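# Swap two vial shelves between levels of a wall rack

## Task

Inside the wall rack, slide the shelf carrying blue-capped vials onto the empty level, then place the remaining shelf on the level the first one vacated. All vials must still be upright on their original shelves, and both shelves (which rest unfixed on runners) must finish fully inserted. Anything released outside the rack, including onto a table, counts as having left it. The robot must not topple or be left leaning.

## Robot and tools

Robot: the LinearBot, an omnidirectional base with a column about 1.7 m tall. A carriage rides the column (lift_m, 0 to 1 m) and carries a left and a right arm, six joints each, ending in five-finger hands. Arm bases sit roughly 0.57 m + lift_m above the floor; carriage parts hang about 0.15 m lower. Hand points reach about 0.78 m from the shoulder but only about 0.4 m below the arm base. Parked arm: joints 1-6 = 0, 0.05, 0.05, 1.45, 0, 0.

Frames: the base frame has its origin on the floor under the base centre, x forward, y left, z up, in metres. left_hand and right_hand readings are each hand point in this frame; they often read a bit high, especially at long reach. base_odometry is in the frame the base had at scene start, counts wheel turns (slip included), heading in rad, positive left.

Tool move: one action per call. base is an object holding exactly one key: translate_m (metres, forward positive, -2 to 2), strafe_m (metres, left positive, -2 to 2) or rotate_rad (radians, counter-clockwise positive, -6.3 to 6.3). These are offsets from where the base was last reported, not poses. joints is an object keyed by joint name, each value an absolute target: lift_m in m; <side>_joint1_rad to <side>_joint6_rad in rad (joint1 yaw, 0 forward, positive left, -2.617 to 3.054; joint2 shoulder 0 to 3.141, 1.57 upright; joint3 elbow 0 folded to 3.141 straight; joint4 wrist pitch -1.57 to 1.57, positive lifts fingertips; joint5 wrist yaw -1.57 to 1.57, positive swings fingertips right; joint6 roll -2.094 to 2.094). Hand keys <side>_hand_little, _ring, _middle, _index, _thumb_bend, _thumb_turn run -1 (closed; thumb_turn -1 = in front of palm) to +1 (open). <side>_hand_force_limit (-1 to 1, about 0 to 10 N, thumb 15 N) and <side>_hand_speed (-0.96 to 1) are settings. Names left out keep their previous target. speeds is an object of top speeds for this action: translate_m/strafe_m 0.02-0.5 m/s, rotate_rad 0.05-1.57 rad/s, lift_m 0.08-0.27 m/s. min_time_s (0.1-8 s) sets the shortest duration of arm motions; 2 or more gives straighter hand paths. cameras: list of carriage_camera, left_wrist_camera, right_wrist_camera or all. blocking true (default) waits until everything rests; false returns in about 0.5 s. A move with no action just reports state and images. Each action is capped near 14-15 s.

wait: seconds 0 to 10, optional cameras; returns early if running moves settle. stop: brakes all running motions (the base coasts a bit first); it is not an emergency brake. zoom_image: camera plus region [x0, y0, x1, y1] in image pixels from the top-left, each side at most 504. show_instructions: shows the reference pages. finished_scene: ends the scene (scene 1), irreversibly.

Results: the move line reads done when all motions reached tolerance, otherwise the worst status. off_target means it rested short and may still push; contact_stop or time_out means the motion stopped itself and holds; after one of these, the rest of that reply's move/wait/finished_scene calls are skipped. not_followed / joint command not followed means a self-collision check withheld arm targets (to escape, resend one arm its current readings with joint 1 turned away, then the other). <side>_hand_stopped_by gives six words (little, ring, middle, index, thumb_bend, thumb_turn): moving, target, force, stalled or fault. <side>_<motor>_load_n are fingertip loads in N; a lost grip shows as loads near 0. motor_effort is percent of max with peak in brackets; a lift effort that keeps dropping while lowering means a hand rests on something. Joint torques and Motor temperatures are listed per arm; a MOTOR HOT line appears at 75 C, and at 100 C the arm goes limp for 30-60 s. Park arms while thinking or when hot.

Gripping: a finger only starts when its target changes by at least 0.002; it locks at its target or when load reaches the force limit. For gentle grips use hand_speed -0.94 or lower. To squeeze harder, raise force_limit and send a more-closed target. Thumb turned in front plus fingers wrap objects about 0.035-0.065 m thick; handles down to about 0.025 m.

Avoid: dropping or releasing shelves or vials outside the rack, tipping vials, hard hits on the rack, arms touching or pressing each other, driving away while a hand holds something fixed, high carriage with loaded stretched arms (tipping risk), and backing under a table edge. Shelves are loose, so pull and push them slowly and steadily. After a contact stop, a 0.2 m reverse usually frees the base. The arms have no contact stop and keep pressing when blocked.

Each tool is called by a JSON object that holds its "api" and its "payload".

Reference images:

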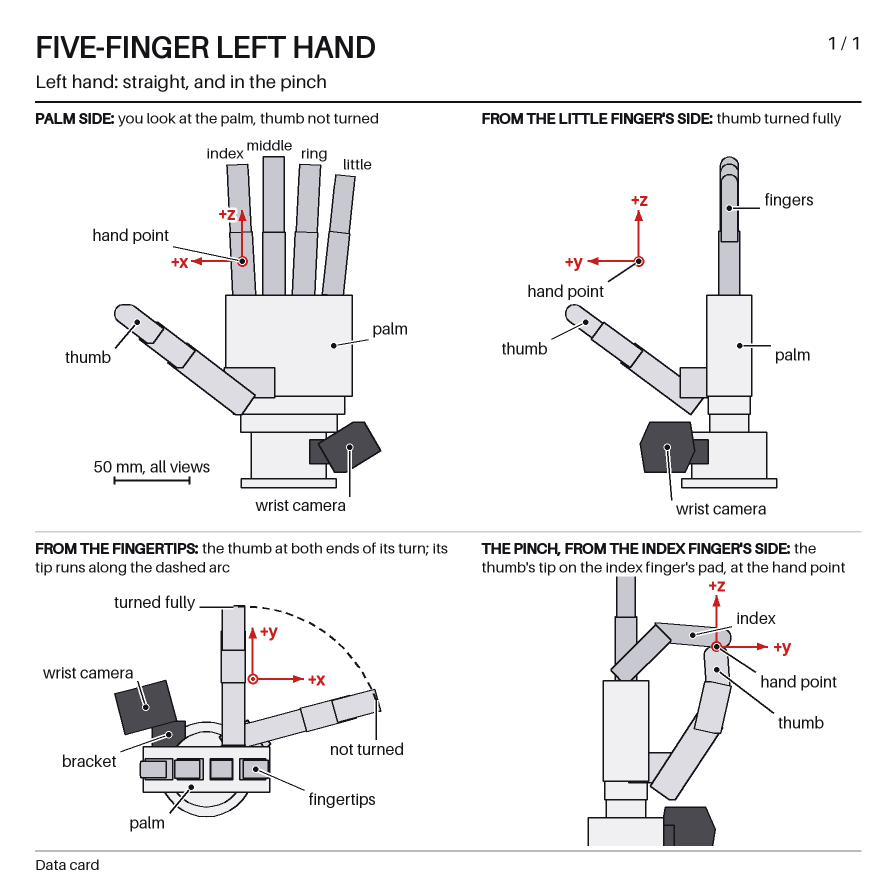

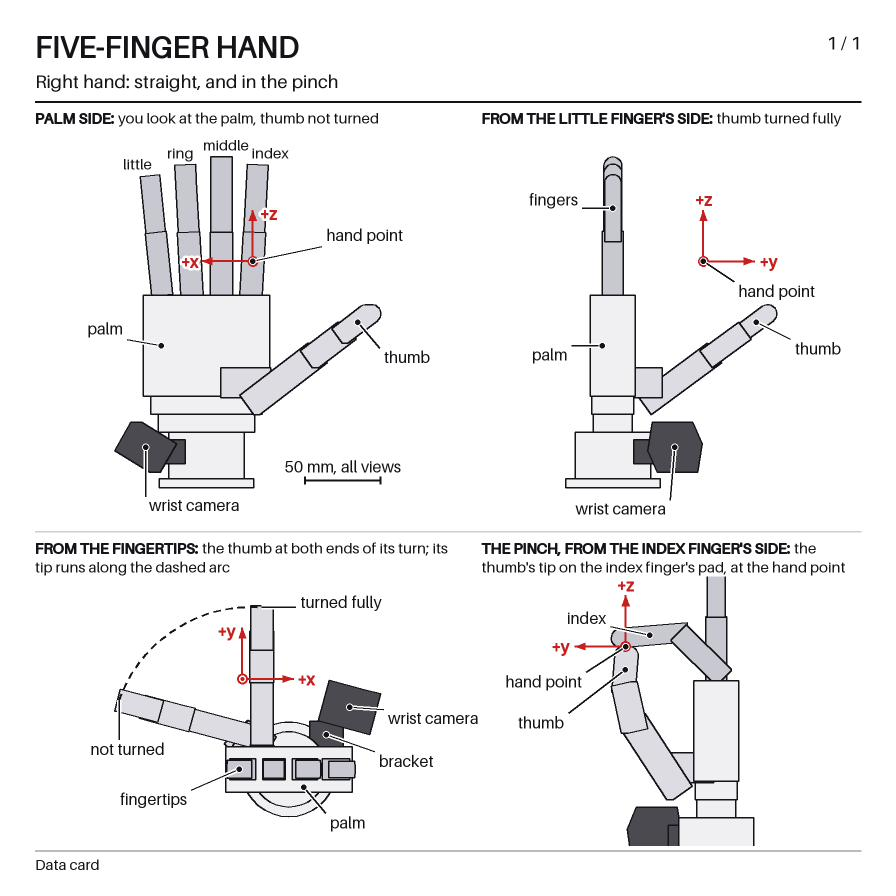

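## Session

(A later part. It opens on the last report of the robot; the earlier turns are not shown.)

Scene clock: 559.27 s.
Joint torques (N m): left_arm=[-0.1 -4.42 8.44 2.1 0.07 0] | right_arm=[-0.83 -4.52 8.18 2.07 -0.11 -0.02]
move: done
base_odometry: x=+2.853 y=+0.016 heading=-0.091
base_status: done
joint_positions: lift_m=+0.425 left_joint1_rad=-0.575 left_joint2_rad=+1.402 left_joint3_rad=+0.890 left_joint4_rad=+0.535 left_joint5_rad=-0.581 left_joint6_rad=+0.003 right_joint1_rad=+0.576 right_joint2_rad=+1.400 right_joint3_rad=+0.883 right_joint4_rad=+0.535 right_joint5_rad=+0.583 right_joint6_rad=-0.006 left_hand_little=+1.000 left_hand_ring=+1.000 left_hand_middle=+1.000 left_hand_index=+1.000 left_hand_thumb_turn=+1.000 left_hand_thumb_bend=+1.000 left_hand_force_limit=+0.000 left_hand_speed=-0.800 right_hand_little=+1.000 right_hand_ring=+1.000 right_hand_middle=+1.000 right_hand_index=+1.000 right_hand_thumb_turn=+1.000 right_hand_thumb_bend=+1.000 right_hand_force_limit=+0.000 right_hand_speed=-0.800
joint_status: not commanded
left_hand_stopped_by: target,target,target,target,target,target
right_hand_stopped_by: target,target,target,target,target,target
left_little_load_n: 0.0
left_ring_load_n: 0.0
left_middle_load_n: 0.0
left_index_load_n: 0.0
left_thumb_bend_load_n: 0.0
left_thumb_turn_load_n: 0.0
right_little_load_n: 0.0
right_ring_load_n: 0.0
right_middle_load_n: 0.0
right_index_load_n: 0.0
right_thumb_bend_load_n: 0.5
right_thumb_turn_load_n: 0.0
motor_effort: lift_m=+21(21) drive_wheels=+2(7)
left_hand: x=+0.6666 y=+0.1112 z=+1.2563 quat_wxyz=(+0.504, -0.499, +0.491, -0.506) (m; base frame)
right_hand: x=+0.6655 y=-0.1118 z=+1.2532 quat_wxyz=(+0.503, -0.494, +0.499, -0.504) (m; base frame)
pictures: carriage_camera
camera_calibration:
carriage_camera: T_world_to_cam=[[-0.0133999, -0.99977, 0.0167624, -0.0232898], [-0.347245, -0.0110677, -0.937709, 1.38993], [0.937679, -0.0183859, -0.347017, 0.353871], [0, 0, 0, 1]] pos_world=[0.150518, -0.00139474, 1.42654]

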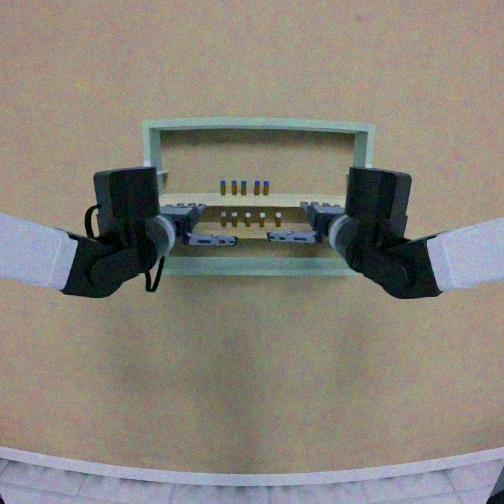

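{"api": "move", "payload": {"joints": {"lift_m": 0.431}}}

{"api": "move", "payload": {"base": {"translate_m": 0.008}, "speeds": {"translate_m": 0.02}, "cameras": ["carriage_camera"]}}

{"api": "zoom_image", "payload": {"camera": "carriage_camera", "region": [135, 120, 255, 240]}}

{"api": "zoom_image", "payload": {"camera": "carriage_camera", "region": [255, 120, 375, 240]}}

Scene clock: 566.80 s.
Joint torques (N m): left_arm=[-0.05 -4.46 8.34 2.08 0.11 0.04] | right_arm=[-0.79 -4.57 8.18 2.08 -0.12 -0.02]
move: done
base_odometry: x=+2.853 y=+0.016 heading=-0.091
base_status: not commanded
joint_positions: lift_m=+0.431 left_joint1_rad=-0.575 left_joint2_rad=+1.402 left_joint3_rad=+0.890 left_joint4_rad=+0.538 left_joint5_rad=-0.581 left_joint6_rad=+0.003 right_joint1_rad=+0.576 right_joint2_rad=+1.400 right_joint3_rad=+0.883 right_joint4_rad=+0.536 right_joint5_rad=+0.583 right_joint6_rad=-0.006 left_hand_little=+1.000 left_hand_ring=+1.000 left_hand_middle=+1.000 left_hand_index=+1.000 left_hand_thumb_turn=+1.000 left_hand_thumb_bend=+1.000 left_hand_force_limit=+0.000 left_hand_speed=-0.800 right_hand_little=+1.000 right_hand_ring=+1.000 right_hand_middle=+1.000 right_hand_index=+1.000 right_hand_thumb_turn=+1.000 right_hand_thumb_bend=+1.000 right_hand_force_limit=+0.000 right_hand_speed=-0.800
joint_status: all done
left_hand_stopped_by: target,target,target,target,target,target
right_hand_stopped_by: target,target,target,target,target,target
left_little_load_n: 0.0
left_ring_load_n: 0.0
left_middle_load_n: 0.0
left_index_load_n: 0.0
left_thumb_bend_load_n: 0.0
left_thumb_turn_load_n: 0.0
right_little_load_n: 0.0
right_ring_load_n: 0.0
right_middle_load_n: 0.0
right_index_load_n: 0.0
right_thumb_bend_load_n: 0.0
right_thumb_turn_load_n: 0.0
motor_effort: lift_m=+22(26) drive_wheels=+3(4)
left_hand: x=+0.6667 y=+0.1111 z=+1.2628 quat_wxyz=(+0.504, -0.499, +0.490, -0.507) (m; base frame)
right_hand: x=+0.6655 y=-0.1117 z=+1.2593 quat_wxyz=(+0.503, -0.493, +0.499, -0.504) (m; base frame)
pictures: none

Scene clock: 567.70 s.
Joint torques (N m): left_arm=[0.05 -4.53 8.36 2.06 0.11 0] | right_arm=[-0.85 -4.52 8.24 2.08 -0.12 -0.02]
move: done
base_odometry: x=+2.861 y=+0.016 heading=-0.091
base_status: done
joint_positions: lift_m=+0.431 left_joint1_rad=-0.575 left_joint2_rad=+1.402 left_joint3_rad=+0.890 left_joint4_rad=+0.538 left_joint5_rad=-0.581 left_joint6_rad=+0.003 right_joint1_rad=+0.576 right_joint2_rad=+1.400 right_joint3_rad=+0.883 right_joint4_rad=+0.534 right_joint5_rad=+0.583 right_joint6_rad=-0.006 left_hand_little=+1.000 left_hand_ring=+1.000 left_hand_middle=+1.000 left_hand_index=+1.000 left_hand_thumb_turn=+1.000 left_hand_thumb_bend=+1.000 left_hand_force_limit=+0.000 left_hand_speed=-0.800 right_hand_little=+1.000 right_hand_ring=+1.000 right_hand_middle=+1.000 right_hand_index=+1.000 right_hand_thumb_turn=+1.000 right_hand_thumb_bend=+1.000 right_hand_force_limit=+0.000 right_hand_speed=-0.800
joint_status: not commanded
left_hand_stopped_by: target,target,target,target,target,target
right_hand_stopped_by: target,target,target,target,target,target
left_little_load_n: 0.0
left_ring_load_n: 0.0
left_middle_load_n: 0.0
left_index_load_n: 0.0
left_thumb_bend_load_n: 0.0
left_thumb_turn_load_n: 0.0
right_little_load_n: 0.0
right_ring_load_n: 0.0
right_middle_load_n: 0.0
right_index_load_n: 0.0
right_thumb_bend_load_n: 0.0
right_thumb_turn_load_n: 0.0
motor_effort: lift_m=+22(22) drive_wheels=+3(9)
left_hand: x=+0.6667 y=+0.1110 z=+1.2628 quat_wxyz=(+0.504, -0.499, +0.490, -0.507) (m; base frame)
right_hand: x=+0.6654 y=-0.1117 z=+1.2589 quat_wxyz=(+0.503, -0.494, +0.499, -0.504) (m; base frame)
pictures: carriage_camera
camera_calibration:
carriage_camera: T_world_to_cam=[[-0.0133999, -0.99977, 0.0167624, -0.023387], [-0.347245, -0.0110677, -0.937709, 1.39537], [0.937679, -0.0183859, -0.347017, 0.355884], [0, 0, 0, 1]] pos_world=[0.150518, -0.00139474, 1.43234]

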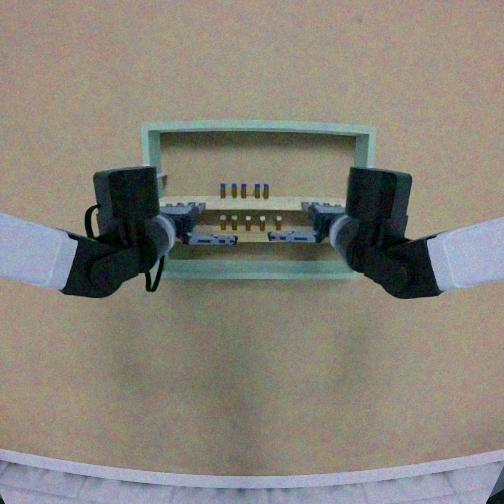

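Scaled by 4.200 from the camera's 504x504 image, which has a finer 720x720 frame.

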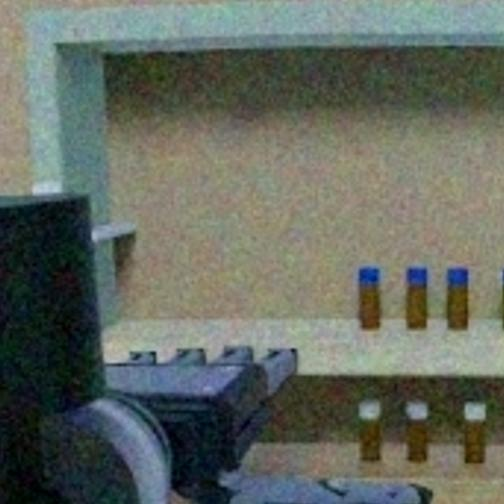

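Scaled by 4.200 from the camera's 504x504 image, which has a finer 720x720 frame.

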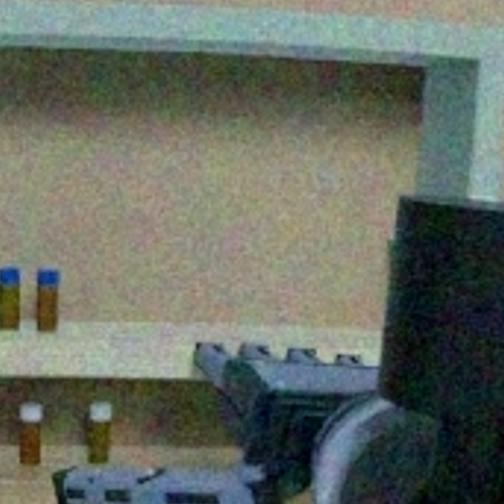

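{"api": "move", "payload": {"base": {"translate_m": 0.005}, "speeds": {"translate_m": 0.02}}}

{"api": "move", "payload": {"base": {"translate_m": 0.004}, "speeds": {"translate_m": 0.02}, "cameras": ["carriage_camera"]}}

{"api": "zoom_image", "payload": {"camera": "carriage_camera", "region": [120, 90, 380, 280]}}

Scene clock: 572.27 s.
Joint torques (N m): left_arm=[0.27 -4.49 8.5 2.07 0.14 0.03] | right_arm=[-0.91 -4.55 8.14 2.1 -0.15 -0.02]
move: done
base_odometry: x=+2.866 y=+0.015 heading=-0.091
base_status: done
joint_positions: lift_m=+0.431 left_joint1_rad=-0.577 left_joint2_rad=+1.402 left_joint3_rad=+0.890 left_joint4_rad=+0.538 left_joint5_rad=-0.587 left_joint6_rad=+0.003 right_joint1_rad=+0.578 right_joint2_rad=+1.400 right_joint3_rad=+0.883 right_joint4_rad=+0.532 right_joint5_rad=+0.586 right_joint6_rad=-0.006 left_hand_little=+1.000 left_hand_ring=+1.000 left_hand_middle=+1.000 left_hand_index=+1.000 left_hand_thumb_turn=+1.000 left_hand_thumb_bend=+1.000 left_hand_force_limit=+0.000 left_hand_speed=-0.800 right_hand_little=+1.000 right_hand_ring=+1.000 right_hand_middle=+1.000 right_hand_index=+1.000 right_hand_thumb_turn=+1.000 right_hand_thumb_bend=+1.000 right_hand_force_limit=+0.000 right_hand_speed=-0.800
joint_status: not commanded
left_hand_stopped_by: target,target,target,target,target,target
right_hand_stopped_by: target,target,target,target,target,target
left_little_load_n: 0.0
left_ring_load_n: 0.0
left_middle_load_n: -0.5
left_index_load_n: 0.0
left_thumb_bend_load_n: 0.0
left_thumb_turn_load_n: -0.5
right_little_load_n: 0.0
right_ring_load_n: 0.0
right_middle_load_n: -0.5
right_index_load_n: 0.0
right_thumb_bend_load_n: 0.0
right_thumb_turn_load_n: 0.0
motor_effort: lift_m=+21(22) drive_wheels=+4(9)
left_hand: x=+0.6666 y=+0.1115 z=+1.2630 quat_wxyz=(+0.505, -0.500, +0.489, -0.506) (m; base frame)
right_hand: x=+0.6651 y=-0.1118 z=+1.2582 quat_wxyz=(+0.501, -0.494, +0.500, -0.505) (m; base frame)
pictures: none

Scene clock: 572.83 s.
Joint torques (N m): left_arm=[1.21 -3.81 8.46 2.18 0.35 0.01] | right_arm=[-1.78 -3.63 8.16 2.3 -0.34 -0.02]
move: done
base_odometry: x=+2.869 y=+0.015 heading=-0.091
base_status: done
joint_positions: lift_m=+0.431 left_joint1_rad=-0.588 left_joint2_rad=+1.394 left_joint3_rad=+0.890 left_joint4_rad=+0.527 left_joint5_rad=-0.604 left_joint6_rad=+0.003 right_joint1_rad=+0.587 right_joint2_rad=+1.391 right_joint3_rad=+0.883 right_joint4_rad=+0.516 right_joint5_rad=+0.600 right_joint6_rad=-0.006 left_hand_little=+1.000 left_hand_ring=+1.000 left_hand_middle=+1.000 left_hand_index=+1.000 left_hand_thumb_turn=+1.000 left_hand_thumb_bend=+1.000 left_hand_force_limit=+0.000 left_hand_speed=-0.800 right_hand_little=+1.000 right_hand_ring=+1.000 right_hand_middle=+1.000 right_hand_index=+1.000 right_hand_thumb_turn=+1.000 right_hand_thumb_bend=+1.000 right_hand_force_limit=+0.000 right_hand_speed=-0.800
joint_status: not commanded
left_hand_stopped_by: target,target,target,target,target,target
right_hand_stopped_by: target,target,target,target,target,target
left_little_load_n: 0.0
left_ring_load_n: 0.0
left_middle_load_n: -1.5
left_index_load_n: 0.0
left_thumb_bend_load_n: 0.0
left_thumb_turn_load_n: 0.0
right_little_load_n: 0.0
right_ring_load_n: -0.5
right_middle_load_n: -1.5
right_index_load_n: -0.5
right_thumb_bend_load_n: 0.0
right_thumb_turn_load_n: 0.0
motor_effort: lift_m=+22(22) drive_wheels=+6(11)
left_hand: x=+0.6636 y=+0.1110 z=+1.2632 quat_wxyz=(+0.506, -0.502, +0.489, -0.503) (m; base frame)
right_hand: x=+0.6621 y=-0.1118 z=+1.2586 quat_wxyz=(+0.498, -0.495, +0.501, -0.505) (m; base frame)
pictures: carriage_camera
camera_calibration:
carriage_camera: T_world_to_cam=[[-0.0133999, -0.99977, 0.0167624, -0.023387], [-0.347245, -0.0110677, -0.937709, 1.39537], [0.937679, -0.0183859, -0.347017, 0.355884], [0, 0, 0, 1]] pos_world=[0.150518, -0.00139474, 1.43234]

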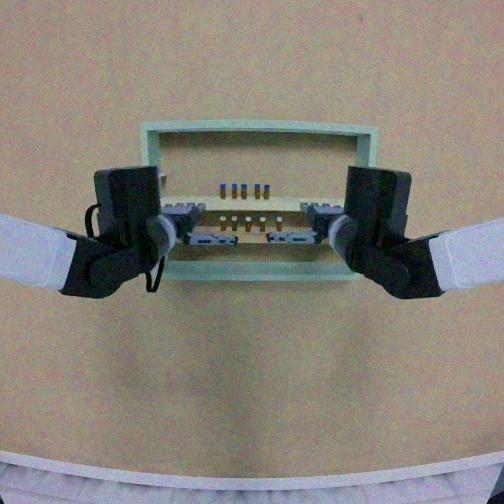

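Scaled by 1.938 from the camera's 504x504 image, which has a finer 720x720 frame.

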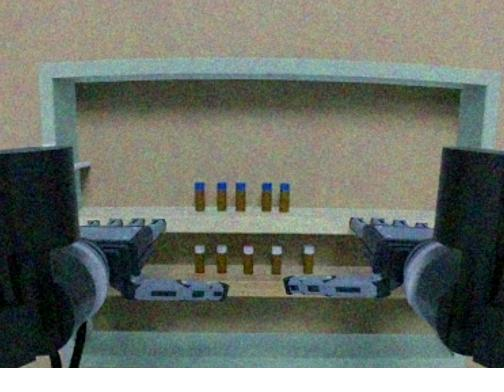

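{"api": "move", "payload": {"base": {"translate_m": -0.25}, "speeds": {"translate_m": 0.1}, "cameras": ["all"]}}

{"api": "zoom_image", "payload": {"camera": "carriage_camera", "region": [150, 110, 360, 290]}}

Scene clock: 579.10 s.
Joint torques (N m): left_arm=[0.42 -4.01 8.43 2.17 0.13 0.02] | right_arm=[-1.11 -4.05 8.2 2.13 -0.18 -0.01]
move: done
base_odometry: x=+2.620 y=+0.038 heading=-0.091
base_status: done
joint_positions: lift_m=+0.431 left_joint1_rad=-0.579 left_joint2_rad=+1.397 left_joint3_rad=+0.890 left_joint4_rad=+0.527 left_joint5_rad=-0.585 left_joint6_rad=+0.003 right_joint1_rad=+0.580 right_joint2_rad=+1.395 right_joint3_rad=+0.883 right_joint4_rad=+0.530 right_joint5_rad=+0.588 right_joint6_rad=-0.006 left_hand_little=+1.000 left_hand_ring=+1.000 left_hand_middle=+1.000 left_hand_index=+1.000 left_hand_thumb_turn=+1.000 left_hand_thumb_bend=+1.000 left_hand_force_limit=+0.000 left_hand_speed=-0.800 right_hand_little=+1.000 right_hand_ring=+1.000 right_hand_middle=+1.000 right_hand_index=+1.000 right_hand_thumb_turn=+1.000 right_hand_thumb_bend=+1.000 right_hand_force_limit=+0.000 right_hand_speed=-0.800
joint_status: not commanded
left_hand_stopped_by: target,target,target,target,target,target
right_hand_stopped_by: target,target,target,target,target,target
left_little_load_n: 0.0
left_ring_load_n: 0.0
left_middle_load_n: 0.0
left_index_load_n: 0.0
left_thumb_bend_load_n: 0.0
left_thumb_turn_load_n: 0.0
right_little_load_n: 0.0
right_ring_load_n: 0.0
right_middle_load_n: 0.0
right_index_load_n: 0.0
right_thumb_bend_load_n: 0.0
right_thumb_turn_load_n: 0.0
motor_effort: lift_m=+22(22) drive_wheels=-2(14)
left_hand: x=+0.6651 y=+0.1109 z=+1.2623 quat_wxyz=(+0.504, -0.499, +0.492, -0.505) (m; base frame)
right_hand: x=+0.6642 y=-0.1117 z=+1.2600 quat_wxyz=(+0.503, -0.494, +0.499, -0.505) (m; base frame)
pictures: carriage_camera, left_wrist_camera, right_wrist_camera
camera_calibration:
carriage_camera: T_world_to_cam=[[-0.0133999, -0.99977, 0.0167624, -0.023387], [-0.347245, -0.0110677, -0.937709, 1.39537], [0.937679, -0.0183859, -0.347017, 0.355884], [0, 0, 0, 1]] pos_world=[0.150518, -0.00139474, 1.43234]
left_wrist_camera: T_world_to_cam=[[-0.0116193, -0.21527, 0.976485, -1.20068], [-0.461402, -0.865218, -0.196231, 0.654841], [0.887115, -0.452832, -0.0892727, -0.313112], [0, 0, 0, 1]] pos_world=[0.56596, 0.166322, 1.273]
right_wrist_camera: T_world_to_cam=[[0.00798273, -0.210993, -0.977455, 1.2059], [-0.515326, 0.836822, -0.184845, 0.664496], [0.856957, 0.505183, -0.10205, -0.268658], [0, 0, 0, 1]] pos_world=[0.563034, -0.165907, 1.27413]

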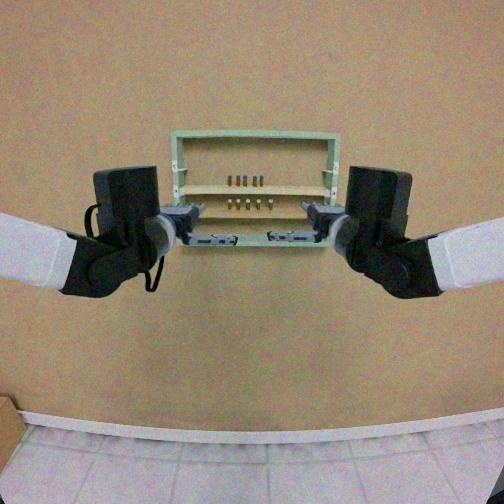

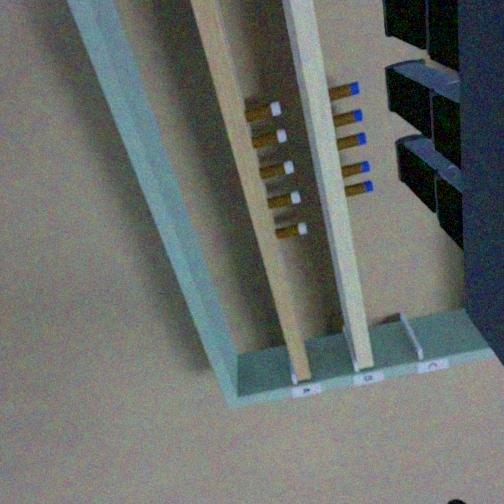

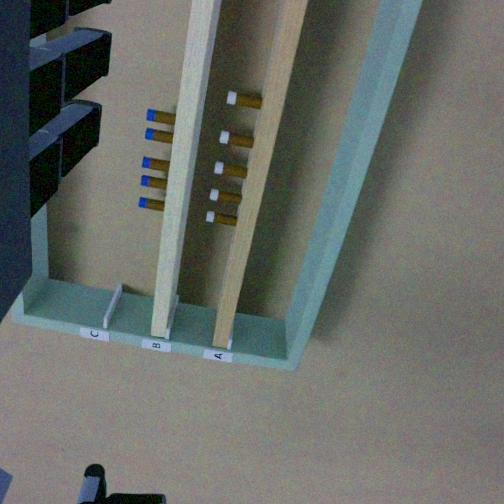

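Scaled by 2.400 from the camera's 504x504 image, which has a finer 720x720 frame.

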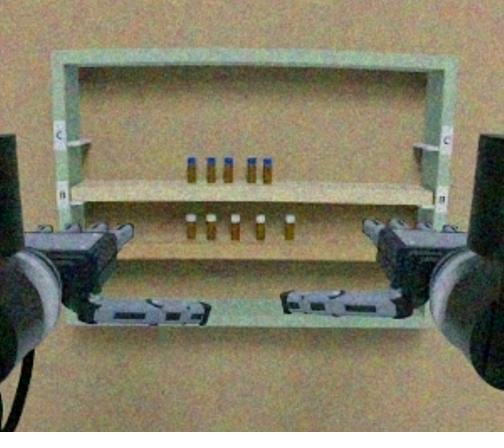

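{"api": "finished_scene", "payload": {}}

The scene is finished: the task was done.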